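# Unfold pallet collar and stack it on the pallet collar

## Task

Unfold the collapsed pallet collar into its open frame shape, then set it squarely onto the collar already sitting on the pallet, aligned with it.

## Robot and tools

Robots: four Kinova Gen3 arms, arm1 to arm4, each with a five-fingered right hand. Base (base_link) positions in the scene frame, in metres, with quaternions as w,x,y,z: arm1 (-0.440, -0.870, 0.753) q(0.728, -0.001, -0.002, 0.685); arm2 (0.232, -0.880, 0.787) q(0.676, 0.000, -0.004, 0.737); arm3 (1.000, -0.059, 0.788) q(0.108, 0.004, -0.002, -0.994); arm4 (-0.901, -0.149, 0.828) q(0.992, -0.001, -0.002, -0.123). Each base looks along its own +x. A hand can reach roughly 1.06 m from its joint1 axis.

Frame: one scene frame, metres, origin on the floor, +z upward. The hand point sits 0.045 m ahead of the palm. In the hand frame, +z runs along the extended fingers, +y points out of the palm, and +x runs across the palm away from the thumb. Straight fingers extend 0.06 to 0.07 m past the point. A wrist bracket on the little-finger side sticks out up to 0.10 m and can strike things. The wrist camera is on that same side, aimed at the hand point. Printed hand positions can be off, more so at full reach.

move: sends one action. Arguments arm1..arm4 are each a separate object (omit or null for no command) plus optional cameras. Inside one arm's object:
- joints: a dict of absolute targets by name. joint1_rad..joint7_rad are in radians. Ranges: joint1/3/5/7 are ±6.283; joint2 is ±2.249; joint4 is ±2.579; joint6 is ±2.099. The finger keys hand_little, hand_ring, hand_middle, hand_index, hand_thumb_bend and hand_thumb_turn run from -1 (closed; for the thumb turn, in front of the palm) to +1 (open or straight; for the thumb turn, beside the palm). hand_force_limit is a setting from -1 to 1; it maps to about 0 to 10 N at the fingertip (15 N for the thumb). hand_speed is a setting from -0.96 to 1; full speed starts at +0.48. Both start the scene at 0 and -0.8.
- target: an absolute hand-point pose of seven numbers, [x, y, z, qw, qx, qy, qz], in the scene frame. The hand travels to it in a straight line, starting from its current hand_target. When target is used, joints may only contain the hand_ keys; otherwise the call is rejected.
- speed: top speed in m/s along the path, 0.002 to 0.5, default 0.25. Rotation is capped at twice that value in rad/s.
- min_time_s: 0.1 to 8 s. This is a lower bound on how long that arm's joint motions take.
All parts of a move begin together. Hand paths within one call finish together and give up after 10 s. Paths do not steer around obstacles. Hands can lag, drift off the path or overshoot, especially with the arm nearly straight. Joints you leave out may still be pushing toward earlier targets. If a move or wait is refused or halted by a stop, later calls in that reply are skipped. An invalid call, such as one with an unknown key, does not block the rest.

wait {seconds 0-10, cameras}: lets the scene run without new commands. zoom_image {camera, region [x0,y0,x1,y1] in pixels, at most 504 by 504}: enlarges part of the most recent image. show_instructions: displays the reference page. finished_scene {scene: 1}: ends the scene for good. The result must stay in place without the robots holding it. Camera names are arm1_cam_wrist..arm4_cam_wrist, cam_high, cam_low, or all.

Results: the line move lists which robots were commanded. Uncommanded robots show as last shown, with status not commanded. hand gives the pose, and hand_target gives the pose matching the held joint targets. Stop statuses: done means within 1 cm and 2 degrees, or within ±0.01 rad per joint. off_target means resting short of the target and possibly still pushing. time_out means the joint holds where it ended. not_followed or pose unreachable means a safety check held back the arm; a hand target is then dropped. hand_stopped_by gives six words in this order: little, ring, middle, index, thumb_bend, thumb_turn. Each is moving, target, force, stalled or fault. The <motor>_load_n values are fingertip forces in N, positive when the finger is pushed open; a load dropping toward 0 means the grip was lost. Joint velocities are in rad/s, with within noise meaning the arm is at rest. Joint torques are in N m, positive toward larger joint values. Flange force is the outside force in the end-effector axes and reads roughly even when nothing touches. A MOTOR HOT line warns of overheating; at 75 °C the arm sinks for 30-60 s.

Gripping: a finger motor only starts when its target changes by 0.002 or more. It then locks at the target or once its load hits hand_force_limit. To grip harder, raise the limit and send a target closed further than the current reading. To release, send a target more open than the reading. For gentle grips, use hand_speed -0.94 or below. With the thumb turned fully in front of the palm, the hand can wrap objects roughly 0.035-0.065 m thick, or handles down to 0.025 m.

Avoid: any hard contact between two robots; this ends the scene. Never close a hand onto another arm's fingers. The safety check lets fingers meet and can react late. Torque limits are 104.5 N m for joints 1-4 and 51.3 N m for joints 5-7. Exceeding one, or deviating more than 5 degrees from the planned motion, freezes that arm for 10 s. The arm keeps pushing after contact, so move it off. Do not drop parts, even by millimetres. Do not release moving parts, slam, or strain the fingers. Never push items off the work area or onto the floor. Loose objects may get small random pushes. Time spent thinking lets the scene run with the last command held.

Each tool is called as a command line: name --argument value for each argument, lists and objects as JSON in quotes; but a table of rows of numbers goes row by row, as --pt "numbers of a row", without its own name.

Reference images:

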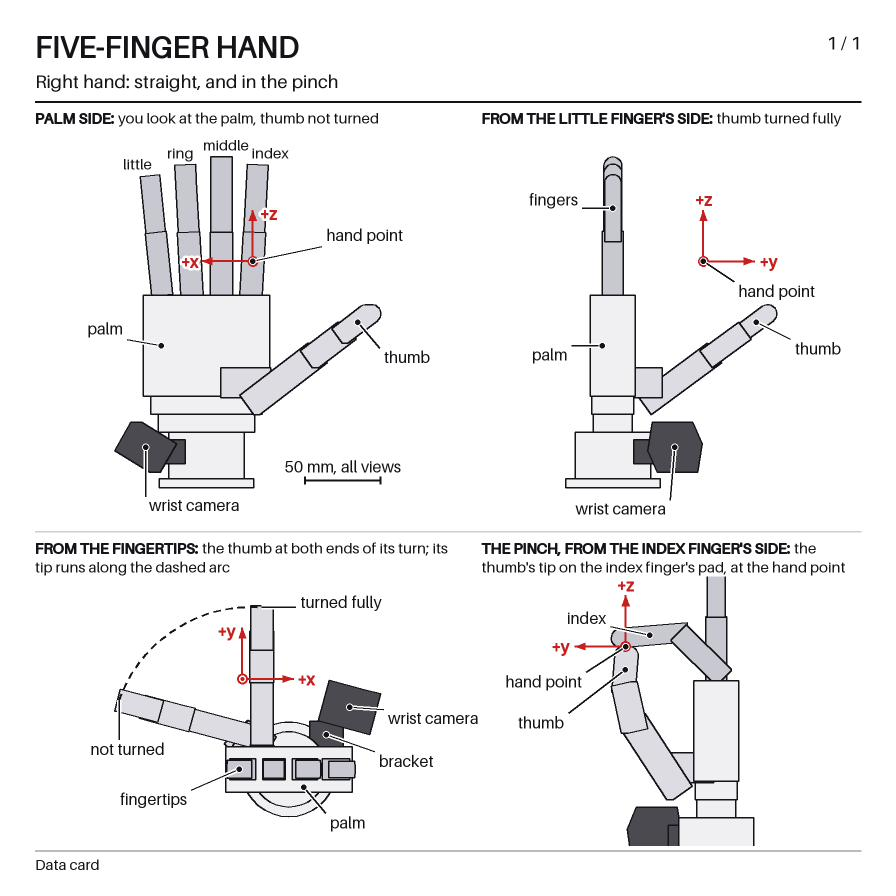

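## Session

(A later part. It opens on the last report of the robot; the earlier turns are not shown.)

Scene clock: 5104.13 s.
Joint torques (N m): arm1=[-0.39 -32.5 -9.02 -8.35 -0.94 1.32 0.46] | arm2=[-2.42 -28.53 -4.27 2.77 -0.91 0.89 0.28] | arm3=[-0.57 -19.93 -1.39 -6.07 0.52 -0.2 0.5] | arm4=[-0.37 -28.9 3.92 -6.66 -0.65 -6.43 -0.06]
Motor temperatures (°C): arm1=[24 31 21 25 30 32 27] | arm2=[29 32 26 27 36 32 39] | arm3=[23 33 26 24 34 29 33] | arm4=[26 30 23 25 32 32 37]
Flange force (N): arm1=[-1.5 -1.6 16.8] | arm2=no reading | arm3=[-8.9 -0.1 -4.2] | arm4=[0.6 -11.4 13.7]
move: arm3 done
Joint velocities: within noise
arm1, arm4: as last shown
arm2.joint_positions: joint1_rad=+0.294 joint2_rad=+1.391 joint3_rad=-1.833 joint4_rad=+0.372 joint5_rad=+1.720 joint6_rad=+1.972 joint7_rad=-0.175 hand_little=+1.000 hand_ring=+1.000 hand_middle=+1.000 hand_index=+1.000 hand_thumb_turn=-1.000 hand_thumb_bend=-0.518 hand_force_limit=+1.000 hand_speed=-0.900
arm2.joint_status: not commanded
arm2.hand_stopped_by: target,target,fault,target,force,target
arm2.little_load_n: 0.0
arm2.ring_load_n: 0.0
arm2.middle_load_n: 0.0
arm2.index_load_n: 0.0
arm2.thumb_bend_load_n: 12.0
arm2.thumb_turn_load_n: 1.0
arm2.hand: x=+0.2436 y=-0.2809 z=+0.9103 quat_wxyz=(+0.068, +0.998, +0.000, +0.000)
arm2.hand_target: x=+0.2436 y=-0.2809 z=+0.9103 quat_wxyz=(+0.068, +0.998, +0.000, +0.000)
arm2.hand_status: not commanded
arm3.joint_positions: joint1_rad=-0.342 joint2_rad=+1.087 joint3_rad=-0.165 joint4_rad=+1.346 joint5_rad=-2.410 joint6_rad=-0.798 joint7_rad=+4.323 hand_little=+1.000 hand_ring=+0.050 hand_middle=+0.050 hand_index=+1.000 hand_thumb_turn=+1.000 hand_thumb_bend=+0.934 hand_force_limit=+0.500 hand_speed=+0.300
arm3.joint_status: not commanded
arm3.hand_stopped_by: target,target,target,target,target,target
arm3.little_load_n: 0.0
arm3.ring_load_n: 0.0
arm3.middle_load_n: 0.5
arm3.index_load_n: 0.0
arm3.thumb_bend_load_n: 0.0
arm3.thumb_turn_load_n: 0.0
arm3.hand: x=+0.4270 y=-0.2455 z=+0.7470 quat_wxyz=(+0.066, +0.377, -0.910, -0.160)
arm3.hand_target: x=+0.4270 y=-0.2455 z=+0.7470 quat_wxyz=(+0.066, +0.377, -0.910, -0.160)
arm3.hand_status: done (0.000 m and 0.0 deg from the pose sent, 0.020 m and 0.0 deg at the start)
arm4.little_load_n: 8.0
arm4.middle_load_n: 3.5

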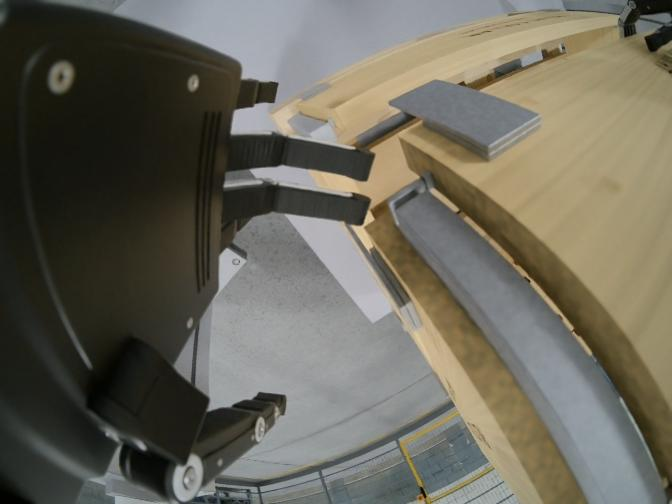

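move --arm3 '{"target": [0.4256, -0.2611, 0.747, -0.0664, -0.3769, 0.9099, 0.1604], "speed": 0.04, "joints": {"hand_ring": 1}}' --cameras '[]'

move --arm3 '{"target": [0.415, -0.2505, 0.7475, -0.0664, -0.3769, 0.9099, 0.1604], "speed": 0.02}' --cameras '["arm3_cam_wrist"]'

zoom_image --camera "arm3_cam_wrist" --region '[300, 120, 460, 280]'

Scene clock: 5130.73 s.
Joint torques (N m): arm1=[-0.35 -32.54 -9 -8.21 -0.9 1.36 0.42] | arm2=[-2.49 -28.64 -4.33 2.82 -0.89 0.9 0.2] | arm3=[-0.65 -20.19 -1.5 -6.16 0.56 -0.19 0.51] | arm4=[-0.44 -28.91 3.96 -6.69 -0.64 -6.39 -0.09]
Motor temperatures (°C): arm1=[24 31 21 25 30 32 27] | arm2=[29 32 26 27 36 32 39] | arm3=[23 32 26 25 34 29 33] | arm4=[26 30 23 25 32 32 37]
Flange force (N): arm1=[-2.2 -0.9 17.0] | arm2=no reading | arm3=[-8.9 0.1 -4.2] | arm4=[0.3 -11.6 13.8]
move: arm3 done
Joint velocities: within noise
arm1, arm4: as last shown
arm2.joint_positions: joint1_rad=+0.294 joint2_rad=+1.391 joint3_rad=-1.833 joint4_rad=+0.372 joint5_rad=+1.720 joint6_rad=+1.972 joint7_rad=-0.175 hand_little=+1.000 hand_ring=+1.000 hand_middle=+1.000 hand_index=+1.000 hand_thumb_turn=-1.000 hand_thumb_bend=-0.518 hand_force_limit=+1.000 hand_speed=-0.900
arm2.joint_status: not commanded
arm2.hand_stopped_by: target,target,fault,target,force,target
arm2.little_load_n: 0.0
arm2.ring_load_n: 0.0
arm2.middle_load_n: 0.0
arm2.index_load_n: 0.0
arm2.thumb_bend_load_n: 12.5
arm2.thumb_turn_load_n: 1.0
arm2.hand: x=+0.2436 y=-0.2809 z=+0.9103 quat_wxyz=(+0.068, +0.998, +0.000, +0.000)
arm2.hand_target: x=+0.2436 y=-0.2809 z=+0.9103 quat_wxyz=(+0.068, +0.998, +0.000, +0.000)
arm2.hand_status: not commanded
arm3.joint_positions: joint1_rad=-0.360 joint2_rad=+1.104 joint3_rad=-0.173 joint4_rad=+1.300 joint5_rad=-2.422 joint6_rad=-0.830 joint7_rad=+4.327 hand_little=+1.000 hand_ring=+1.000 hand_middle=+0.050 hand_index=+1.000 hand_thumb_turn=+1.000 hand_thumb_bend=+0.934 hand_force_limit=+0.500 hand_speed=+0.300
arm3.joint_status: all done
arm3.hand_stopped_by: target,target,target,target,target,target
arm3.little_load_n: 0.0
arm3.ring_load_n: 0.0
arm3.middle_load_n: 0.0
arm3.index_load_n: 0.0
arm3.thumb_bend_load_n: 0.0
arm3.thumb_turn_load_n: 0.0
arm3.hand: x=+0.4256 y=-0.2611 z=+0.7470 quat_wxyz=(+0.066, +0.377, -0.910, -0.160)
arm3.hand_target: x=+0.4256 y=-0.2611 z=+0.7470 quat_wxyz=(+0.066, +0.377, -0.910, -0.160)
arm3.hand_status: done (0.000 m and 0.0 deg from the pose sent, 0.016 m and 0.0 deg at the start)
arm4.little_load_n: 7.5

Scene clock: 5131.97 s.
Joint torques (N m): arm1=[-0.5 -32.61 -8.9 -8.17 -0.92 1.34 0.45] | arm2=[-2.54 -28.61 -4.25 2.76 -0.92 0.93 0.26] | arm3=[-0.61 -20.28 -1.49 -6.24 0.55 -0.19 0.51] | arm4=[-0.45 -28.93 3.92 -6.61 -0.66 -6.43 -0.05]
Motor temperatures (°C): arm1=[24 31 21 25 30 32 27] | arm2=[29 32 26 27 36 32 39] | arm3=[23 32 26 25 34 29 33] | arm4=[26 30 23 25 32 32 37]
Flange force (N): arm1=[-2.5 -1.0 17.0] | arm2=no reading | arm3=[-9.1 -0.2 -4.3] | arm4=[0.4 -11.4 14.0]
move: arm3 done
Joint velocities: within noise
arm1, arm4: as last shown
arm1.ring_load_n: 2.5
arm2.joint_positions: joint1_rad=+0.294 joint2_rad=+1.391 joint3_rad=-1.833 joint4_rad=+0.372 joint5_rad=+1.720 joint6_rad=+1.972 joint7_rad=-0.175 hand_little=+1.000 hand_ring=+1.000 hand_middle=+1.000 hand_index=+1.000 hand_thumb_turn=-1.000 hand_thumb_bend=-0.518 hand_force_limit=+1.000 hand_speed=-0.900
arm2.joint_status: not commanded
arm2.hand_stopped_by: target,target,fault,target,force,target
arm2.little_load_n: 0.0
arm2.ring_load_n: 0.0
arm2.middle_load_n: 0.0
arm2.index_load_n: 0.0
arm2.thumb_bend_load_n: 12.5
arm2.thumb_turn_load_n: 1.0
arm2.hand: x=+0.2436 y=-0.2809 z=+0.9103 quat_wxyz=(+0.068, +0.998, +0.000, +0.000)
arm2.hand_target: x=+0.2436 y=-0.2809 z=+0.9103 quat_wxyz=(+0.068, +0.998, +0.000, +0.000)
arm2.hand_status: not commanded
arm3.joint_positions: joint1_rad=-0.335 joint2_rad=+1.107 joint3_rad=-0.175 joint4_rad=+1.288 joint5_rad=-2.421 joint6_rad=-0.829 joint7_rad=+4.354 hand_little=+1.000 hand_ring=+1.000 hand_middle=+0.050 hand_index=+1.000 hand_thumb_turn=+1.000 hand_thumb_bend=+0.934 hand_force_limit=+0.500 hand_speed=+0.300
arm3.joint_status: not commanded
arm3.hand_stopped_by: target,target,target,target,target,target
arm3.little_load_n: 0.0
arm3.ring_load_n: 0.0
arm3.middle_load_n: 0.0
arm3.index_load_n: 0.0
arm3.thumb_bend_load_n: 0.0
arm3.thumb_turn_load_n: 0.0
arm3.hand: x=+0.4150 y=-0.2505 z=+0.7475 quat_wxyz=(+0.066, +0.377, -0.910, -0.160)
arm3.hand_target: x=+0.4150 y=-0.2505 z=+0.7475 quat_wxyz=(+0.066, +0.377, -0.910, -0.160)
arm3.hand_status: done (0.000 m and 0.0 deg from the pose sent, 0.015 m and 0.0 deg at the start)
arm4.little_load_n: 8.0
arm4.middle_load_n: 4.0

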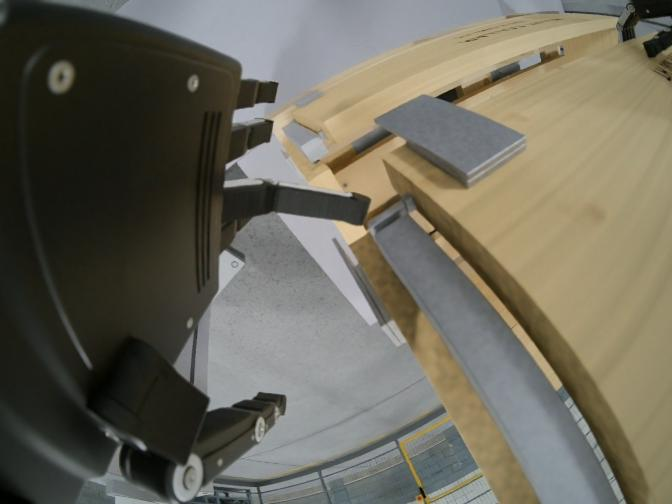

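Scaled by 3.150 from the camera's image (finer frame: 960x720).

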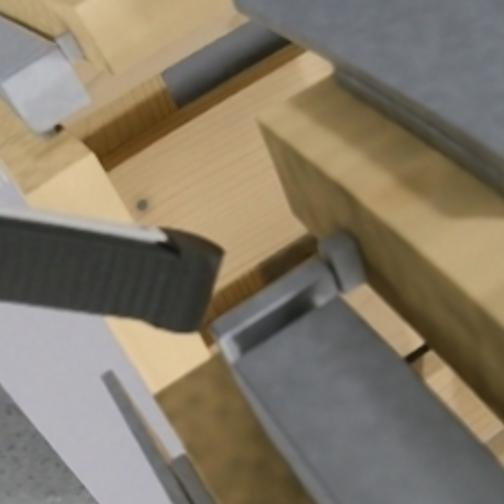

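move --arm3 '{"target": [0.408, -0.2435, 0.7475, -0.0664, -0.3769, 0.9099, 0.1604], "speed": 0.02}' --cameras '["arm3_cam_wrist"]'

zoom_image --camera "arm3_cam_wrist" --region '[300, 120, 460, 280]'

Scene clock: 5138.37 s.
Joint torques (N m): arm1=[-0.41 -32.53 -8.91 -8.21 -0.93 1.39 0.43] | arm2=[-2.47 -28.71 -4.28 2.74 -0.93 0.93 0.23] | arm3=[-0.63 -20.38 -1.5 -6.3 0.55 -0.16 0.54] | arm4=[-0.45 -28.96 3.88 -6.66 -0.66 -6.42 -0.06]
Motor temperatures (°C): arm1=[24 31 21 25 30 32 27] | arm2=[29 32 26 27 36 32 39] | arm3=[23 32 26 25 34 29 33] | arm4=[26 30 23 25 32 32 37]
Flange force (N): arm1=[-2.3 -0.9 16.9] | arm2=no reading | arm3=[-9.2 -0.4 -4.3] | arm4=[0.4 -11.5 13.9]
move: arm3 done
Joint velocities: within noise
arm1, arm4: as last shown
arm1.ring_load_n: 2.0
arm2.joint_positions: joint1_rad=+0.294 joint2_rad=+1.391 joint3_rad=-1.833 joint4_rad=+0.372 joint5_rad=+1.720 joint6_rad=+1.972 joint7_rad=-0.175 hand_little=+1.000 hand_ring=+1.000 hand_middle=+1.000 hand_index=+1.000 hand_thumb_turn=-1.000 hand_thumb_bend=-0.518 hand_force_limit=+1.000 hand_speed=-0.900
arm2.joint_status: not commanded
arm2.hand_stopped_by: target,target,fault,target,force,target
arm2.little_load_n: 0.0
arm2.ring_load_n: 0.0
arm2.middle_load_n: 0.0
arm2.index_load_n: 0.0
arm2.thumb_bend_load_n: 12.0
arm2.thumb_turn_load_n: 0.5
arm2.hand: x=+0.2436 y=-0.2809 z=+0.9103 quat_wxyz=(+0.068, +0.998, +0.000, +0.000)
arm2.hand_target: x=+0.2436 y=-0.2809 z=+0.9103 quat_wxyz=(+0.068, +0.998, +0.000, +0.000)
arm2.hand_status: not commanded
arm3.joint_positions: joint1_rad=-0.318 joint2_rad=+1.110 joint3_rad=-0.176 joint4_rad=+1.279 joint5_rad=-2.421 joint6_rad=-0.829 joint7_rad=+4.373 hand_little=+1.000 hand_ring=+1.000 hand_middle=+0.050 hand_index=+1.000 hand_thumb_turn=+1.000 hand_thumb_bend=+0.934 hand_force_limit=+0.500 hand_speed=+0.300
arm3.joint_status: not commanded
arm3.hand_stopped_by: target,target,target,target,target,target
arm3.little_load_n: 0.0
arm3.ring_load_n: 0.0
arm3.middle_load_n: 0.0
arm3.index_load_n: 0.0
arm3.thumb_bend_load_n: 0.0
arm3.thumb_turn_load_n: 0.0
arm3.hand: x=+0.4080 y=-0.2435 z=+0.7475 quat_wxyz=(+0.066, +0.377, -0.910, -0.160)
arm3.hand_target: x=+0.4080 y=-0.2435 z=+0.7475 quat_wxyz=(+0.066, +0.377, -0.910, -0.160)
arm3.hand_status: done (0.000 m and 0.0 deg from the pose sent, 0.010 m and 0.0 deg at the start)
arm4.middle_load_n: 3.5

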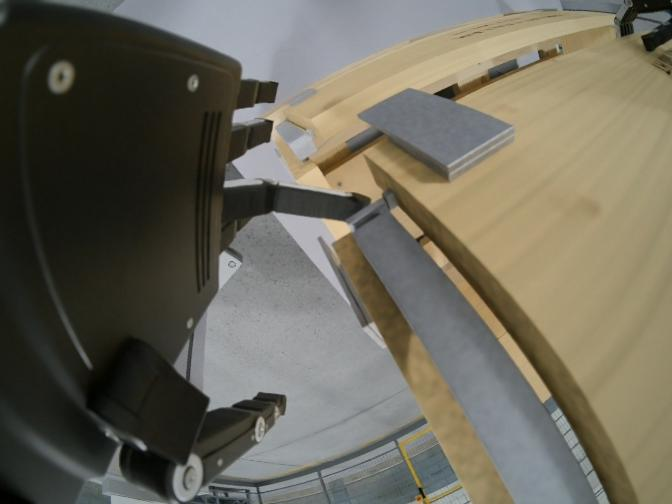

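Scaled by 3.150 from the camera's image (finer frame: 960x720).

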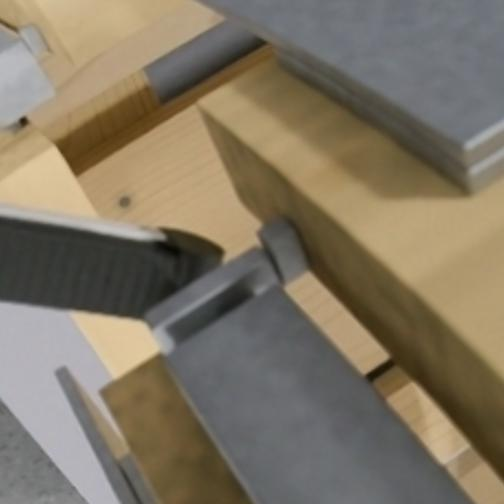

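move --arm3 '{"target": [0.402, -0.2375, 0.7475, -0.0664, -0.3769, 0.9099, 0.1604], "speed": 0.02}' --cameras '[]'

move --arm3 '{"target": [0.402, -0.2375, 0.7535, -0.0664, -0.3769, 0.9099, 0.1604], "speed": 0.01}' --cameras '["arm3_cam_wrist"]'

zoom_image --camera "arm3_cam_wrist" --region '[300, 120, 460, 280]'

Scene clock: 5148.33 s.
Joint torques (N m): arm1=[-0.42 -32.59 -8.89 -8.21 -0.91 1.38 0.45] | arm2=[-2.58 -28.62 -4.35 2.77 -0.89 0.93 0.2] | arm3=[-0.59 -20.45 -1.52 -6.38 0.56 -0.14 0.51] | arm4=[-0.44 -28.92 3.94 -6.58 -0.66 -6.42 -0.04]
Motor temperatures (°C): arm1=[24 31 21 25 30 32 27] | arm2=[29 32 26 27 36 32 39] | arm3=[23 32 26 25 34 29 33] | arm4=[26 30 23 25 32 32 37]
Flange force (N): arm1=[-2.4 -0.9 17.0] | arm2=no reading | arm3=[-9.4 -0.6 -4.4] | arm4=[0.5 -11.3 14.0]
move: arm3 done
Joint velocities: within noise
arm1, arm4: as last shown
arm1.little_load_n: 0.5
arm1.ring_load_n: 2.5
arm1.middle_load_n: 3.5
arm1.thumb_bend_load_n: -0.5
arm2.joint_positions: joint1_rad=+0.294 joint2_rad=+1.391 joint3_rad=-1.833 joint4_rad=+0.372 joint5_rad=+1.720 joint6_rad=+1.972 joint7_rad=-0.175 hand_little=+1.000 hand_ring=+1.000 hand_middle=+1.000 hand_index=+1.000 hand_thumb_turn=-1.000 hand_thumb_bend=-0.518 hand_force_limit=+1.000 hand_speed=-0.900
arm2.joint_status: not commanded
arm2.hand_stopped_by: target,target,fault,target,force,target
arm2.little_load_n: 0.0
arm2.ring_load_n: 0.0
arm2.middle_load_n: 0.0
arm2.index_load_n: 0.0
arm2.thumb_bend_load_n: 12.5
arm2.thumb_turn_load_n: 1.0
arm2.hand: x=+0.2436 y=-0.2809 z=+0.9103 quat_wxyz=(+0.068, +0.998, +0.000, +0.000)
arm2.hand_target: x=+0.2436 y=-0.2809 z=+0.9103 quat_wxyz=(+0.068, +0.998, +0.000, +0.000)
arm2.hand_status: not commanded
arm3.joint_positions: joint1_rad=-0.304 joint2_rad=+1.113 joint3_rad=-0.177 joint4_rad=+1.271 joint5_rad=-2.421 joint6_rad=-0.829 joint7_rad=+4.388 hand_little=+1.000 hand_ring=+1.000 hand_middle=+0.050 hand_index=+1.000 hand_thumb_turn=+1.000 hand_thumb_bend=+0.934 hand_force_limit=+0.500 hand_speed=+0.300
arm3.joint_status: not commanded
arm3.hand_stopped_by: target,target,target,target,target,target
arm3.little_load_n: 0.5
arm3.ring_load_n: 0.0
arm3.middle_load_n: 0.0
arm3.index_load_n: 0.0
arm3.thumb_bend_load_n: -0.5
arm3.thumb_turn_load_n: 0.0
arm3.hand: x=+0.4020 y=-0.2375 z=+0.7475 quat_wxyz=(+0.066, +0.377, -0.910, -0.160)
arm3.hand_target: x=+0.4020 y=-0.2375 z=+0.7475 quat_wxyz=(+0.066, +0.377, -0.910, -0.160)
arm3.hand_status: done (0.000 m and 0.0 deg from the pose sent, 0.008 m and 0.0 deg at the start)

Scene clock: 5149.43 s.
Joint torques (N m): arm1=[-0.41 -32.5 -8.96 -8.21 -0.87 1.36 0.39] | arm2=[-2.44 -28.57 -4.32 2.73 -0.86 0.98 0.2] | arm3=[-0.63 -20.42 -1.51 -6.4 0.57 -0.15 0.52] | arm4=[-0.46 -28.94 3.87 -6.7 -0.67 -6.4 -0.07]
Motor temperatures (°C): arm1=[24 31 21 25 30 32 27] | arm2=[29 32 26 27 36 32 39] | arm3=[23 32 26 25 34 29 33] | arm4=[26 30 23 25 32 32 37]
Flange force (N): arm1=[-2.3 -1.0 16.9] | arm2=no reading | arm3=[-9.2 -0.5 -4.3] | arm4=[0.3 -11.6 13.8]
move: arm3 done
Joint velocities: within noise
arm1.joint_positions: joint1_rad=+0.883 joint2_rad=+1.139 joint3_rad=-0.608 joint4_rad=+1.186 joint5_rad=-2.605 joint6_rad=-0.723 joint7_rad=+0.347 hand_little=+0.080 hand_ring=+0.080 hand_middle=+0.081 hand_index=+0.081 hand_thumb_turn=+1.000 hand_thumb_bend=+1.000 hand_force_limit=+0.500 hand_speed=+0.300
arm1.joint_status: not commanded
arm1.hand_stopped_by: target,target,target,target,target,target
arm1.little_load_n: 0.0
arm1.ring_load_n: 2.0
arm1.middle_load_n: 4.0
arm1.index_load_n: 6.5
arm1.thumb_bend_load_n: 0.0
arm1.thumb_turn_load_n: 0.5
arm1.hand: x=-0.0160 y=-0.2531 z=+0.7521 quat_wxyz=(+0.000, +0.000, -0.989, -0.150)
arm1.hand_target: x=-0.0160 y=-0.2531 z=+0.7521 quat_wxyz=(+0.000, +0.000, -0.989, -0.150)
arm1.hand_status: not commanded
arm2.joint_positions: joint1_rad=+0.294 joint2_rad=+1.391 joint3_rad=-1.833 joint4_rad=+0.372 joint5_rad=+1.720 joint6_rad=+1.972 joint7_rad=-0.175 hand_little=+1.000 hand_ring=+1.000 hand_middle=+1.000 hand_index=+1.000 hand_thumb_turn=-1.000 hand_thumb_bend=-0.518 hand_force_limit=+1.000 hand_speed=-0.900
arm2.joint_status: not commanded
arm2.hand_stopped_by: target,target,fault,target,force,target
arm2.little_load_n: 0.0
arm2.ring_load_n: 0.0
arm2.middle_load_n: 0.0
arm2.index_load_n: 0.0
arm2.thumb_bend_load_n: 12.5
arm2.thumb_turn_load_n: 1.0
arm2.hand: x=+0.2436 y=-0.2809 z=+0.9103 quat_wxyz=(+0.068, +0.998, +0.000, +0.000)
arm2.hand_target: x=+0.2436 y=-0.2809 z=+0.9103 quat_wxyz=(+0.068, +0.998, +0.000, +0.000)
arm2.hand_status: not commanded
arm3.joint_positions: joint1_rad=-0.303 joint2_rad=+1.102 joint3_rad=-0.180 joint4_rad=+1.273 joint5_rad=-2.424 joint6_rad=-0.837 joint7_rad=+4.394 hand_little=+1.000 hand_ring=+1.000 hand_middle=+0.050 hand_index=+1.000 hand_thumb_turn=+1.000 hand_thumb_bend=+0.934 hand_force_limit=+0.500 hand_speed=+0.300
arm3.joint_status: not commanded
arm3.hand_stopped_by: target,target,target,target,target,target
arm3.little_load_n: 0.0
arm3.ring_load_n: 0.0
arm3.middle_load_n: 0.0
arm3.index_load_n: 0.0
arm3.thumb_bend_load_n: 0.0
arm3.thumb_turn_load_n: 0.0
arm3.hand: x=+0.4020 y=-0.2375 z=+0.7535 quat_wxyz=(+0.066, +0.377, -0.910, -0.160)
arm3.hand_target: x=+0.4020 y=-0.2375 z=+0.7535 quat_wxyz=(+0.066, +0.377, -0.910, -0.160)
arm3.hand_status: done (0.000 m and 0.0 deg from the pose sent, 0.006 m and 0.0 deg at the start)
arm4.joint_positions: joint1_rad=-0.729 joint2_rad=+1.093 joint3_rad=+0.160 joint4_rad=+2.129 joint5_rad=-0.319 joint6_rad=-0.445 joint7_rad=-3.266 hand_little=+0.081 hand_ring=+0.081 hand_middle=+0.081 hand_index=+0.080 hand_thumb_turn=+1.000 hand_thumb_bend=+1.000 hand_force_limit=+0.500 hand_speed=+0.300
arm4.joint_status: not commanded
arm4.hand_stopped_by: target,target,target,target,target,target
arm4.little_load_n: 8.0
arm4.ring_load_n: 6.5
arm4.middle_load_n: 3.5
arm4.index_load_n: 0.5
arm4.thumb_bend_load_n: 0.0
arm4.thumb_turn_load_n: 0.0
arm4.hand: x=-0.3743 y=-0.1119 z=+0.7379 quat_wxyz=(-0.193, -0.691, -0.688, -0.113)
arm4.hand_target: x=-0.3743 y=-0.1119 z=+0.7379 quat_wxyz=(-0.193, -0.691, -0.688, -0.113)
arm4.hand_status: not commanded

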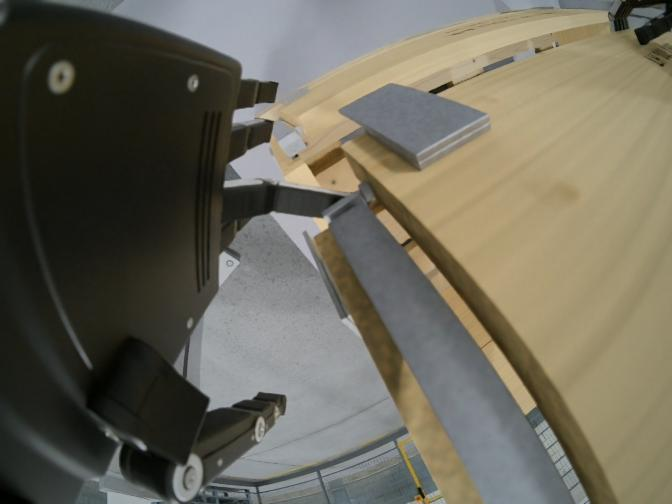

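Scaled by 3.150 from the camera's image (finer frame: 960x720).

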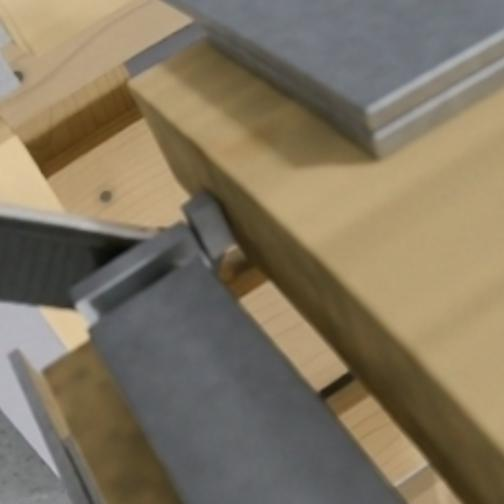

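move --arm3 '{"target": [0.402, -0.2375, 0.7575, -0.0664, -0.3769, 0.9099, 0.1604], "speed": 0.01}' --cameras '[]'

move --arm3 '{"target": [0.402, -0.2375, 0.7605, -0.0664, -0.3769, 0.9099, 0.1604], "speed": 0.01}' --cameras '["arm3_cam_wrist"]'

zoom_image --camera "arm3_cam_wrist" --region '[300, 120, 460, 280]'

Scene clock: 5154.63 s.
Joint torques (N m): arm1=[-0.35 -32.52 -8.94 -8.14 -0.94 1.35 0.47] | arm2=[-2.44 -28.6 -4.29 2.75 -0.91 0.91 0.18] | arm3=[-0.61 -20.4 -1.53 -6.45 0.55 -0.15 0.52] | arm4=[-0.47 -28.91 3.92 -6.67 -0.66 -6.41 -0.04]
Motor temperatures (°C): arm1=[24 31 21 25 30 32 27] | arm2=[29 32 26 27 36 32 39] | arm3=[23 32 26 25 34 29 33] | arm4=[26 30 23 25 32 32 37]
Flange force (N): arm1=[-2.3 -0.7 17.1] | arm2=no reading | arm3=[-9.3 -0.6 -4.2] | arm4=[0.3 -11.5 13.8]
move: arm3 done
Joint velocities: within noise
arm1, arm4: as last shown
arm1.ring_load_n: 2.5
arm1.thumb_turn_load_n: 0.0
arm2.joint_positions: joint1_rad=+0.294 joint2_rad=+1.391 joint3_rad=-1.833 joint4_rad=+0.372 joint5_rad=+1.720 joint6_rad=+1.972 joint7_rad=-0.175 hand_little=+1.000 hand_ring=+1.000 hand_middle=+1.000 hand_index=+1.000 hand_thumb_turn=-1.000 hand_thumb_bend=-0.518 hand_force_limit=+1.000 hand_speed=-0.900
arm2.joint_status: not commanded
arm2.hand_stopped_by: target,target,fault,target,force,target
arm2.little_load_n: 0.0
arm2.ring_load_n: 0.0
arm2.middle_load_n: 0.0
arm2.index_load_n: 0.0
arm2.thumb_bend_load_n: 12.5
arm2.thumb_turn_load_n: 1.0
arm2.hand: x=+0.2436 y=-0.2809 z=+0.9103 quat_wxyz=(+0.068, +0.998, +0.000, +0.000)
arm2.hand_target: x=+0.2436 y=-0.2809 z=+0.9103 quat_wxyz=(+0.068, +0.998, +0.000, +0.000)
arm2.hand_status: not commanded
arm3.joint_positions: joint1_rad=-0.301 joint2_rad=+1.095 joint3_rad=-0.182 joint4_rad=+1.274 joint5_rad=-2.426 joint6_rad=-0.843 joint7_rad=+4.397 hand_little=+1.000 hand_ring=+1.000 hand_middle=+0.050 hand_index=+1.000 hand_thumb_turn=+1.000 hand_thumb_bend=+0.934 hand_force_limit=+0.500 hand_speed=+0.300
arm3.joint_status: not commanded
arm3.hand_stopped_by: target,target,target,target,target,target
arm3.little_load_n: 0.0
arm3.ring_load_n: 0.0
arm3.middle_load_n: 0.0
arm3.index_load_n: 0.0
arm3.thumb_bend_load_n: -0.5
arm3.thumb_turn_load_n: 0.0
arm3.hand: x=+0.4020 y=-0.2375 z=+0.7575 quat_wxyz=(+0.066, +0.377, -0.910, -0.160)
arm3.hand_target: x=+0.4020 y=-0.2375 z=+0.7575 quat_wxyz=(+0.066, +0.377, -0.910, -0.160)
arm3.hand_status: done (0.000 m and 0.0 deg from the pose sent, 0.004 m and 0.0 deg at the start)
arm4.middle_load_n: 4.0

Scene clock: 5155.60 s.
Joint torques (N m): arm1=[-0.86 -32.32 -9.28 -8.13 -1.01 1.41 0.4] | arm2=[-2.44 -25.78 -3.65 2.52 -0.74 0.56 0.18] | arm3=[-0.76 -22.11 -1.33 -6.66 0.7 -0.65 0.46] | arm4=[-0.6 -28.93 3.78 -5.91 -0.63 -6.21 -0.09]
Motor temperatures (°C): arm1=[24 31 21 25 30 32 27] | arm2=[29 32 26 27 36 32 39] | arm3=[23 32 26 25 34 29 33] | arm4=[26 30 23 25 32 32 37]
Flange force (N): arm1=[-2.5 -1.6 16.5] | arm2=no reading | arm3=[-8.1 -1.0 -0.7] | arm4=[0.5 -10.3 15.6]
move: arm3 done
Joint velocities: within noise
arm1, arm4: as last shown
arm1.ring_load_n: 2.0
arm2.joint_positions: joint1_rad=+0.294 joint2_rad=+1.391 joint3_rad=-1.833 joint4_rad=+0.372 joint5_rad=+1.720 joint6_rad=+1.972 joint7_rad=-0.175 hand_little=+1.000 hand_ring=+1.000 hand_middle=+1.000 hand_index=+1.000 hand_thumb_turn=-1.000 hand_thumb_bend=-0.518 hand_force_limit=+1.000 hand_speed=-0.900
arm2.joint_status: not commanded
arm2.hand_stopped_by: target,target,fault,target,force,target
arm2.little_load_n: 0.0
arm2.ring_load_n: 0.0
arm2.middle_load_n: 0.0
arm2.index_load_n: 0.0
arm2.thumb_bend_load_n: 12.5
arm2.thumb_turn_load_n: 1.0
arm2.hand: x=+0.2436 y=-0.2809 z=+0.9103 quat_wxyz=(+0.068, +0.998, +0.000, +0.000)
arm2.hand_target: x=+0.2436 y=-0.2809 z=+0.9103 quat_wxyz=(+0.068, +0.998, +0.000, +0.000)
arm2.hand_status: not commanded
arm3.joint_positions: joint1_rad=-0.301 joint2_rad=+1.090 joint3_rad=-0.184 joint4_rad=+1.274 joint5_rad=-2.428 joint6_rad=-0.847 joint7_rad=+4.400 hand_little=+1.000 hand_ring=+1.000 hand_middle=+0.051 hand_index=+1.000 hand_thumb_turn=+1.000 hand_thumb_bend=+0.934 hand_force_limit=+0.500 hand_speed=+0.300
arm3.joint_status: not commanded
arm3.hand_stopped_by: target,target,target,target,target,target
arm3.little_load_n: 0.0
arm3.ring_load_n: 0.0
arm3.middle_load_n: 4.0
arm3.index_load_n: 0.0
arm3.thumb_bend_load_n: 0.0
arm3.thumb_turn_load_n: 0.0
arm3.hand: x=+0.4020 y=-0.2375 z=+0.7605 quat_wxyz=(+0.066, +0.377, -0.910, -0.160)
arm3.hand_target: x=+0.4020 y=-0.2375 z=+0.7605 quat_wxyz=(+0.066, +0.377, -0.910, -0.160)
arm3.hand_status: done (0.000 m and 0.0 deg from the pose sent, 0.003 m and 0.0 deg at the start)
arm4.little_load_n: 8.5
arm4.ring_load_n: 7.0
arm4.index_load_n: 1.0

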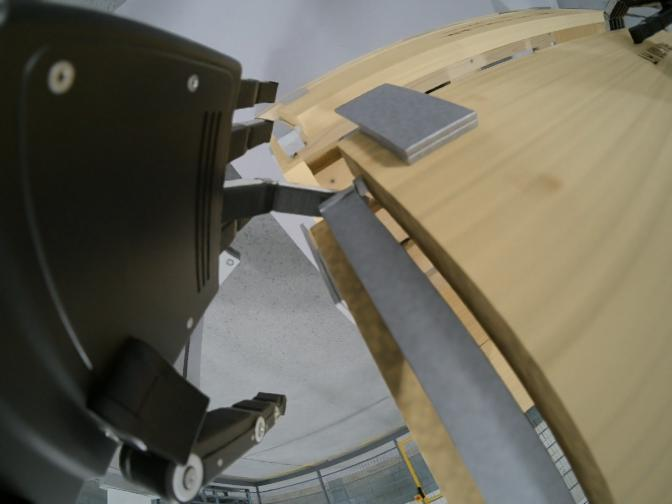

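Scaled by 3.150 from the camera's image (finer frame: 960x720).

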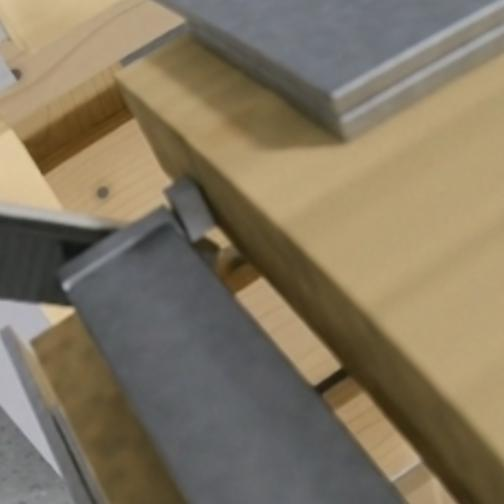

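move --arm3 '{"target": [0.402, -0.2375, 0.7617, -0.0664, -0.3769, 0.9099, 0.1604], "speed": 0.01}' --arm4 '{"target": [-0.3743, -0.1119, 0.7359, 0.1926, 0.6905, 0.6880, 0.1130], "speed": 0.01}' --cameras '[]'

Scene clock: 5159.97 s.
Joint torques (N m): arm1=[-1.15 -34.33 -10.21 -8.04 -1.35 1.22 0.51] | arm2=[-0.9 -24.68 -2.77 2 0.06 0.29 0.13] | arm3=[-0.73 -23.27 -1.11 -7 0.88 -0.89 0.43] | arm4=[-1.15 -25.15 2.05 -4.51 -0.25 -4.67 0.11]
Motor temperatures (°C): arm1=[24 31 21 25 30 32 27] | arm2=[29 32 26 27 36 32 39] | arm3=[23 32 26 24 34 29 33] | arm4=[26 30 23 25 32 32 37]
Flange force (N): arm1=[-4.3 -0.9 21.0] | arm2=no reading | arm3=[-7.9 -1.6 1.3] | arm4=[-1.1 -6.3 9.7]
move: arm3 done; arm4 done
Joint velocities: within noise
arm1: as last shown
arm1.ring_load_n: 4.0
arm1.middle_load_n: 5.0
arm1.index_load_n: 7.5
arm1.thumb_bend_load_n: -0.5
arm2.joint_positions: joint1_rad=+0.294 joint2_rad=+1.391 joint3_rad=-1.833 joint4_rad=+0.372 joint5_rad=+1.720 joint6_rad=+1.972 joint7_rad=-0.175 hand_little=+1.000 hand_ring=+1.000 hand_middle=+1.000 hand_index=+1.000 hand_thumb_turn=-1.000 hand_thumb_bend=-0.518 hand_force_limit=+1.000 hand_speed=-0.900
arm2.joint_status: not commanded
arm2.hand_stopped_by: target,target,fault,target,force,target
arm2.little_load_n: 0.0
arm2.ring_load_n: 0.0
arm2.middle_load_n: 0.0
arm2.index_load_n: 0.0
arm2.thumb_bend_load_n: 12.5
arm2.thumb_turn_load_n: 1.0
arm2.hand: x=+0.2436 y=-0.2809 z=+0.9103 quat_wxyz=(+0.068, +0.998, +0.000, +0.000)
arm2.hand_target: x=+0.2436 y=-0.2809 z=+0.9103 quat_wxyz=(+0.068, +0.998, +0.000, +0.000)
arm2.hand_status: not commanded
arm3.joint_positions: joint1_rad=-0.300 joint2_rad=+1.088 joint3_rad=-0.184 joint4_rad=+1.275 joint5_rad=-2.428 joint6_rad=-0.849 joint7_rad=+4.401 hand_little=+1.000 hand_ring=+1.000 hand_middle=+0.051 hand_index=+1.000 hand_thumb_turn=+1.000 hand_thumb_bend=+0.934 hand_force_limit=+0.500 hand_speed=+0.300
arm3.joint_status: not commanded
arm3.hand_stopped_by: target,target,target,target,target,target
arm3.little_load_n: 0.0
arm3.ring_load_n: 0.0
arm3.middle_load_n: 6.5
arm3.index_load_n: 0.0
arm3.thumb_bend_load_n: 0.0
arm3.thumb_turn_load_n: 0.0
arm3.hand: x=+0.4020 y=-0.2375 z=+0.7617 quat_wxyz=(+0.066, +0.377, -0.910, -0.160)
arm3.hand_target: x=+0.4020 y=-0.2375 z=+0.7617 quat_wxyz=(+0.066, +0.377, -0.910, -0.160)
arm3.hand_status: done (0.000 m and 0.0 deg from the pose sent, 0.001 m and 0.0 deg at the start)
arm4.joint_positions: joint1_rad=-0.728 joint2_rad=+1.098 joint3_rad=+0.158 joint4_rad=+2.127 joint5_rad=-0.319 joint6_rad=-0.449 joint7_rad=-3.267 hand_little=+0.081 hand_ring=+0.081 hand_middle=+0.080 hand_index=+0.080 hand_thumb_turn=+1.000 hand_thumb_bend=+1.000 hand_force_limit=+0.500 hand_speed=+0.300
arm4.joint_status: not commanded
arm4.hand_stopped_by: target,target,target,target,target,target
arm4.little_load_n: 6.0
arm4.ring_load_n: 4.5
arm4.middle_load_n: 2.0
arm4.index_load_n: 0.5
arm4.thumb_bend_load_n: 0.0
arm4.thumb_turn_load_n: 0.0
arm4.hand: x=-0.3743 y=-0.1119 z=+0.7359 quat_wxyz=(-0.193, -0.691, -0.688, -0.113)
arm4.hand_target: x=-0.3743 y=-0.1119 z=+0.7359 quat_wxyz=(-0.193, -0.691, -0.688, -0.113)
arm4.hand_status: done (0.000 m and 0.0 deg from the pose sent, 0.002 m and 0.0 deg at the start)

move --arm4 '{"target": [-0.3743, -0.1119, 0.7329, 0.1926, 0.6905, 0.6880, 0.1130], "speed": 0.01}' --cameras '["arm4_cam_wrist", "cam_low"]'

Scene clock: 5164.83 s.
Joint torques (N m): arm1=[-1.39 -37.13 -11.52 -8.9 -1.5 1.71 0.62] | arm2=[0.51 -24.56 -2.08 1.61 0.62 0.69 0.29] | arm3=[-0.5 -22.75 -1 -6.78 0.84 -0.92 0.4] | arm4=[-1.82 -22.27 0.34 -2.66 0.18 -3.16 0.3]
Motor temperatures (°C): arm1=[24 31 21 25 30 32 27] | arm2=[29 32 26 27 36 32 39] | arm3=[23 32 26 24 34 29 33] | arm4=[26 30 23 25 32 32 37]
Flange force (N): arm1=[-5.3 -1.3 25.4] | arm2=no reading | arm3=[-7.7 -1.6 0.4] | arm4=[-2.1 -2.3 7.0]
move: arm4 done
Joint velocities: within noise
arm1, arm3: as last shown
arm1.ring_load_n: 6.0
arm1.middle_load_n: 7.0
arm1.index_load_n: 8.5
arm1.thumb_bend_load_n: 0.0
arm2.joint_positions: joint1_rad=+0.294 joint2_rad=+1.391 joint3_rad=-1.833 joint4_rad=+0.372 joint5_rad=+1.720 joint6_rad=+1.972 joint7_rad=-0.175 hand_little=+1.000 hand_ring=+1.000 hand_middle=+1.000 hand_index=+1.000 hand_thumb_turn=-1.000 hand_thumb_bend=-0.518 hand_force_limit=+1.000 hand_speed=-0.900
arm2.joint_status: not commanded
arm2.hand_stopped_by: target,target,fault,target,force,target
arm2.little_load_n: 0.0
arm2.ring_load_n: 0.0
arm2.middle_load_n: 0.0
arm2.index_load_n: 0.0
arm2.thumb_bend_load_n: 12.5
arm2.thumb_turn_load_n: 1.0
arm2.hand: x=+0.2436 y=-0.2809 z=+0.9103 quat_wxyz=(+0.068, +0.998, +0.000, +0.000)
arm2.hand_target: x=+0.2436 y=-0.2809 z=+0.9103 quat_wxyz=(+0.068, +0.998, -0.001, +0.000)
arm2.hand_status: not commanded
arm3.middle_load_n: 5.5
arm4.joint_positions: joint1_rad=-0.727 joint2_rad=+1.106 joint3_rad=+0.156 joint4_rad=+2.123 joint5_rad=-0.319 joint6_rad=-0.454 joint7_rad=-3.268 hand_little=+0.081 hand_ring=+0.081 hand_middle=+0.080 hand_index=+0.080 hand_thumb_turn=+1.000 hand_thumb_bend=+1.000 hand_force_limit=+0.500 hand_speed=+0.300
arm4.joint_status: not commanded
arm4.hand_stopped_by: target,target,target,target,target,target
arm4.little_load_n: 4.5
arm4.ring_load_n: 3.0
arm4.middle_load_n: 0.0
arm4.index_load_n: 0.0
arm4.thumb_bend_load_n: 0.0
arm4.thumb_turn_load_n: 0.0
arm4.hand: x=-0.3743 y=-0.1119 z=+0.7329 quat_wxyz=(-0.193, -0.691, -0.688, -0.113)
arm4.hand_target: x=-0.3743 y=-0.1119 z=+0.7329 quat_wxyz=(-0.193, -0.690, -0.688, -0.113)
arm4.hand_status: done (0.000 m and 0.0 deg from the pose sent, 0.003 m and 0.0 deg at the start)

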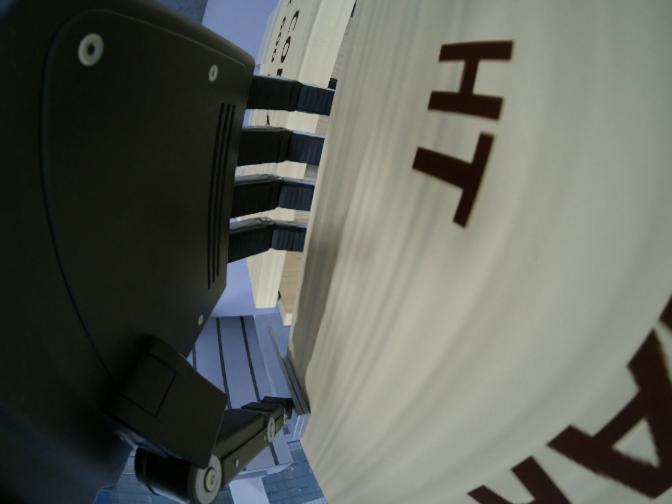

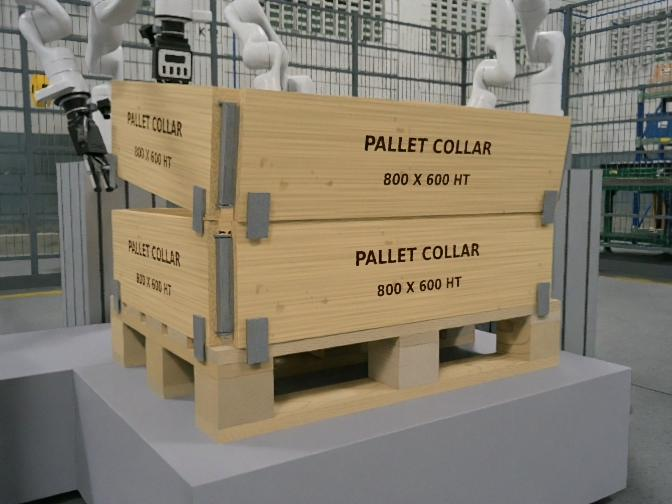

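move --arm4 '{"target": [-0.3743, -0.1119, 0.7299, 0.1926, 0.6905, 0.6880, 0.1130], "speed": 0.01}' --cameras '[]'

Scene clock: 5169.17 s.
Joint torques (N m): arm1=[-1.91 -37.75 -12.14 -9.37 -1.67 1.97 0.65] | arm2=[0.75 -25.1 -1.96 1.54 0.89 0.31 0.2] | arm3=[-0.65 -22.8 -1.14 -6.87 0.85 -0.8 0.44] | arm4=[-1.27 -20.44 0.51 -1.75 0.14 -2.48 0.35]
Motor temperatures (°C): arm1=[24 31 21 25 30 32 27] | arm2=[29 32 26 27 36 32 39] | arm3=[23 32 26 24 34 29 33] | arm4=[26 30 23 25 32 32 37]
Flange force (N): arm1=[-5.0 -2.9 25.8] | arm2=no reading | arm3=[-7.9 -1.5 0.4] | arm4=[-1.2 -0.8 4.2]
move: arm4 done
Joint velocities: within noise
arm1, arm3: as last shown
arm1.joint_positions: joint1_rad=+0.883 joint2_rad=+1.139 joint3_rad=-0.608 joint4_rad=+1.186 joint5_rad=-2.605 joint6_rad=-0.723 joint7_rad=+0.347 hand_little=+0.080 hand_ring=+0.081 hand_middle=+0.081 hand_index=+0.081 hand_thumb_turn=+1.000 hand_thumb_bend=+1.000 hand_force_limit=+0.500 hand_speed=+0.300
arm1.little_load_n: 0.5
arm2.joint_positions: joint1_rad=+0.294 joint2_rad=+1.391 joint3_rad=-1.833 joint4_rad=+0.372 joint5_rad=+1.720 joint6_rad=+1.972 joint7_rad=-0.175 hand_little=+1.000 hand_ring=+1.000 hand_middle=+1.000 hand_index=+1.000 hand_thumb_turn=-1.000 hand_thumb_bend=-0.518 hand_force_limit=+1.000 hand_speed=-0.900
arm2.joint_status: not commanded
arm2.hand_stopped_by: target,target,fault,target,force,target
arm2.little_load_n: 0.0
arm2.ring_load_n: 0.0
arm2.middle_load_n: 0.0
arm2.index_load_n: 0.0
arm2.thumb_bend_load_n: 12.5
arm2.thumb_turn_load_n: 1.5
arm2.hand: x=+0.2436 y=-0.2809 z=+0.9103 quat_wxyz=(+0.068, +0.998, +0.000, +0.000)
arm2.hand_target: x=+0.2436 y=-0.2809 z=+0.9103 quat_wxyz=(+0.068, +0.998, +0.000, +0.000)
arm2.hand_status: not commanded
arm4.joint_positions: joint1_rad=-0.726 joint2_rad=+1.114 joint3_rad=+0.155 joint4_rad=+2.120 joint5_rad=-0.318 joint6_rad=-0.459 joint7_rad=-3.270 hand_little=+0.080 hand_ring=+0.080 hand_middle=+0.080 hand_index=+0.080 hand_thumb_turn=+1.000 hand_thumb_bend=+1.000 hand_force_limit=+0.500 hand_speed=+0.300
arm4.joint_status: not commanded
arm4.hand_stopped_by: target,target,target,target,target,target
arm4.little_load_n: 3.0
arm4.ring_load_n: 1.5
arm4.middle_load_n: 0.0
arm4.index_load_n: 0.0
arm4.thumb_bend_load_n: 0.0
arm4.thumb_turn_load_n: 0.0
arm4.hand: x=-0.3743 y=-0.1119 z=+0.7299 quat_wxyz=(-0.193, -0.690, -0.688, -0.113)
arm4.hand_target: x=-0.3743 y=-0.1119 z=+0.7299 quat_wxyz=(-0.193, -0.691, -0.688, -0.113)
arm4.hand_status: done (0.000 m and 0.0 deg from the pose sent, 0.003 m and 0.0 deg at the start)

move --arm4 '{"target": [-0.3753, -0.1119, 0.7229, 0.1926, 0.6905, 0.6880, 0.1130], "speed": 0.015}' --cameras '[]'

move --arm4 '{"target": [-0.45, -0.1119, 0.7229, 0.1926, 0.6905, 0.6880, 0.1130], "speed": 0.05}' --cameras '["all"]'

Scene clock: 5173.77 s.
Joint torques (N m): arm1=[-2.77 -40.37 -13.76 -10.79 -1.95 2.93 0.59] | arm2=[1.78 -24.83 -1.48 1.17 1.29 0.28 0.28] | arm3=[-0.86 -22.33 -1.42 -6.66 0.67 -0.73 0.43] | arm4=[-0.39 -17.44 0.63 0.5 -0.12 -1.19 0.23]
Motor temperatures (°C): arm1=[24 31 21 25 30 32 27] | arm2=[29 32 26 27 36 32 39] | arm3=[23 32 26 24 34 29 33] | arm4=[26 30 23 25 32 32 37]
Flange force (N): arm1=[-5.7 -5.5 28.7] | arm2=no reading | arm3=[-7.9 -0.9 -0.1] | arm4=[0.3 3.1 1.4]
move: arm4 done
Joint velocities: within noise
arm1, arm3: as last shown
arm1.little_load_n: 1.5
arm1.ring_load_n: 7.5
arm1.middle_load_n: 8.0
arm1.index_load_n: 9.0
arm2.joint_positions: joint1_rad=+0.294 joint2_rad=+1.391 joint3_rad=-1.833 joint4_rad=+0.372 joint5_rad=+1.720 joint6_rad=+1.972 joint7_rad=-0.175 hand_little=+1.000 hand_ring=+1.000 hand_middle=+1.000 hand_index=+1.000 hand_thumb_turn=-1.000 hand_thumb_bend=-0.518 hand_force_limit=+1.000 hand_speed=-0.900
arm2.joint_status: not commanded
arm2.hand_stopped_by: target,target,fault,target,force,target
arm2.little_load_n: 0.0
arm2.ring_load_n: 0.0
arm2.middle_load_n: 0.0
arm2.index_load_n: 0.0
arm2.thumb_bend_load_n: 12.0
arm2.thumb_turn_load_n: 2.0
arm2.hand: x=+0.2436 y=-0.2809 z=+0.9103 quat_wxyz=(+0.068, +0.998, +0.000, +0.000)
arm2.hand_target: x=+0.2436 y=-0.2809 z=+0.9103 quat_wxyz=(+0.068, +0.998, -0.001, +0.000)
arm2.hand_status: not commanded
arm3.middle_load_n: 4.5
arm4.joint_positions: joint1_rad=-0.724 joint2_rad=+1.133 joint3_rad=+0.149 joint4_rad=+2.115 joint5_rad=-0.318 joint6_rad=-0.473 joint7_rad=-3.273 hand_little=+0.080 hand_ring=+0.080 hand_middle=+0.080 hand_index=+0.080 hand_thumb_turn=+1.000 hand_thumb_bend=+1.000 hand_force_limit=+0.500 hand_speed=+0.300
arm4.joint_status: not commanded
arm4.hand_stopped_by: target,target,target,target,target,target
arm4.little_load_n: 0.0
arm4.ring_load_n: 0.0
arm4.middle_load_n: 0.0
arm4.index_load_n: 0.0
arm4.thumb_bend_load_n: 0.0
arm4.thumb_turn_load_n: 0.0
arm4.hand: x=-0.3753 y=-0.1119 z=+0.7229 quat_wxyz=(-0.193, -0.691, -0.688, -0.113)
arm4.hand_target: x=-0.3753 y=-0.1119 z=+0.7229 quat_wxyz=(-0.193, -0.691, -0.688, -0.113)
arm4.hand_status: done (0.000 m and 0.0 deg from the pose sent, 0.007 m and 0.0 deg at the start)

Scene clock: 5175.77 s.
Joint torques (N m): arm1=[-2.66 -40.41 -13.74 -10.74 -1.98 2.91 0.61] | arm2=[1.7 -24.81 -1.55 1.18 1.29 0.31 0.24] | arm3=[-0.82 -22.29 -1.41 -6.66 0.66 -0.75 0.43] | arm4=[-0.37 -15.81 0.16 2.57 -0.31 -1.12 0.22]
Motor temperatures (°C): arm1=[24 31 21 25 30 32 27] | arm2=[29 32 26 27 36 32 39] | arm3=[23 32 26 24 34 29 33] | arm4=[26 30 23 25 32 32 37]
Flange force (N): arm1=[-5.7 -5.1 28.9] | arm2=no reading | arm3=[-8.0 -1.0 -0.1] | arm4=[-0.6 2.9 1.9]
move: arm4 done
Joint velocities: within noise
arm1, arm3: as last shown
arm1.index_load_n: 9.5
arm1.thumb_turn_load_n: 0.5
arm2.joint_positions: joint1_rad=+0.294 joint2_rad=+1.391 joint3_rad=-1.833 joint4_rad=+0.372 joint5_rad=+1.720 joint6_rad=+1.972 joint7_rad=-0.175 hand_little=+1.000 hand_ring=+1.000 hand_middle=+1.000 hand_index=+1.000 hand_thumb_turn=-1.000 hand_thumb_bend=-0.518 hand_force_limit=+1.000 hand_speed=-0.900
arm2.joint_status: not commanded
arm2.hand_stopped_by: target,target,fault,target,force,target
arm2.little_load_n: 0.0
arm2.ring_load_n: 0.0
arm2.middle_load_n: 0.0
arm2.index_load_n: 0.0
arm2.thumb_bend_load_n: 12.5
arm2.thumb_turn_load_n: 2.0
arm2.hand: x=+0.2436 y=-0.2809 z=+0.9103 quat_wxyz=(+0.068, +0.998, +0.000, +0.000)
arm2.hand_target: x=+0.2436 y=-0.2809 z=+0.9103 quat_wxyz=(+0.068, +0.998, +0.000, +0.000)
arm2.hand_status: not commanded
arm3.middle_load_n: 5.0
arm4.joint_positions: joint1_rad=-0.770 joint2_rad=+1.172 joint3_rad=+0.081 joint4_rad=+2.326 joint5_rad=-0.349 joint6_rad=-0.718 joint7_rad=-3.345 hand_little=+0.080 hand_ring=+0.080 hand_middle=+0.080 hand_index=+0.080 hand_thumb_turn=+1.000 hand_thumb_bend=+1.000 hand_force_limit=+0.500 hand_speed=+0.300
arm4.joint_status: not commanded
arm4.hand_stopped_by: target,target,target,target,target,target
arm4.little_load_n: 0.0
arm4.ring_load_n: 0.0
arm4.middle_load_n: 0.0
arm4.index_load_n: 0.0
arm4.thumb_bend_load_n: 0.0
arm4.thumb_turn_load_n: 0.0
arm4.hand: x=-0.4500 y=-0.1119 z=+0.7229 quat_wxyz=(-0.193, -0.691, -0.688, -0.113)
arm4.hand_target: x=-0.4500 y=-0.1119 z=+0.7229 quat_wxyz=(-0.193, -0.691, -0.688, -0.113)
arm4.hand_status: done (0.000 m and 0.0 deg from the pose sent, 0.075 m and 0.0 deg at the start)
pictures: arm1_cam_wrist, arm2_cam_wrist, arm3_cam_wrist, arm4_cam_wrist, cam_high, cam_low

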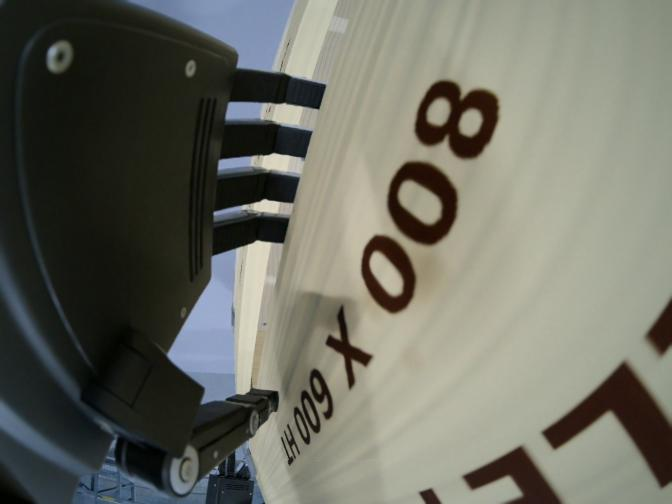

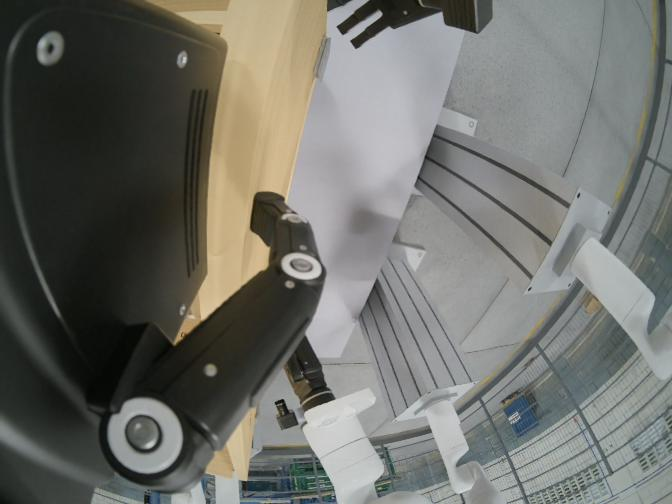

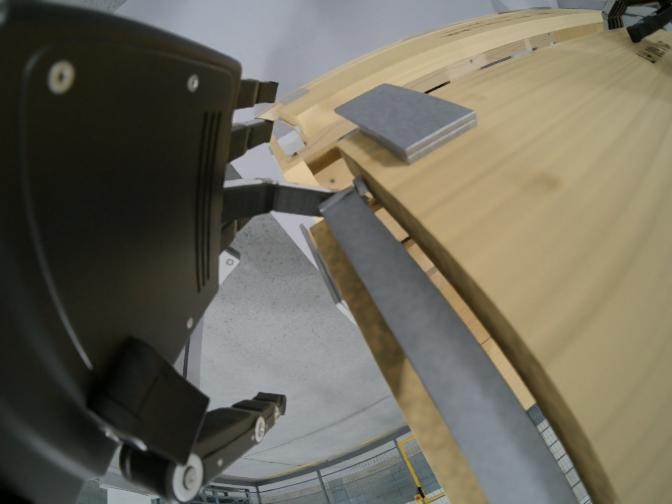

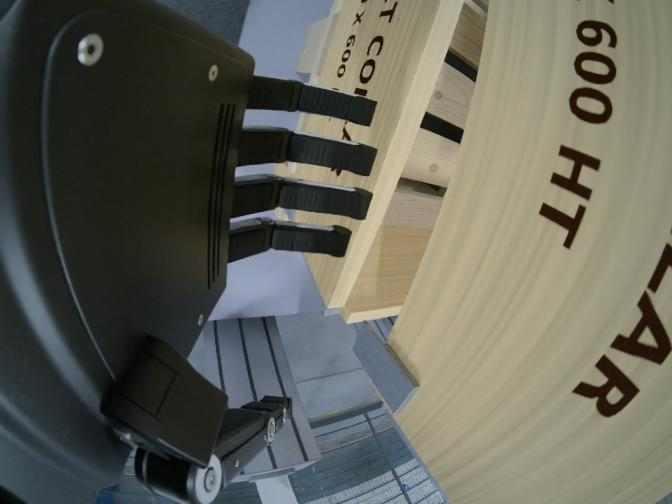

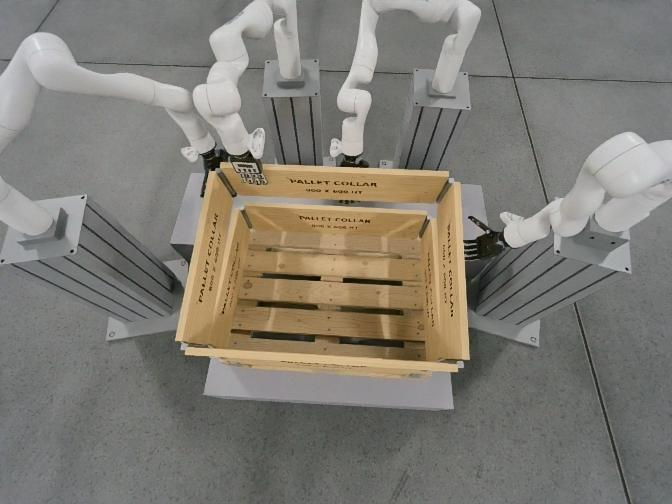

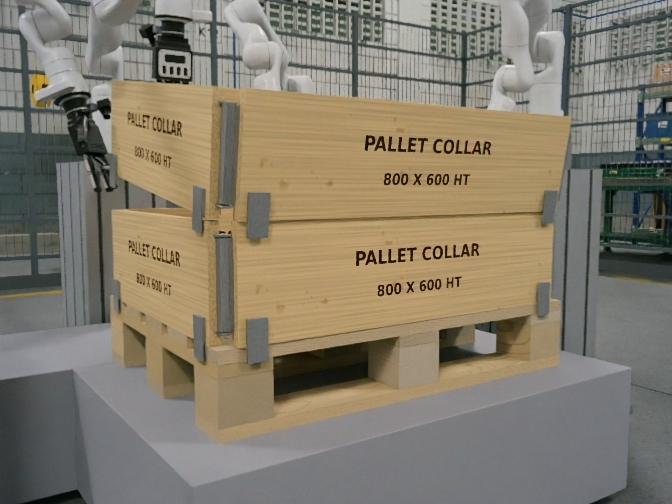

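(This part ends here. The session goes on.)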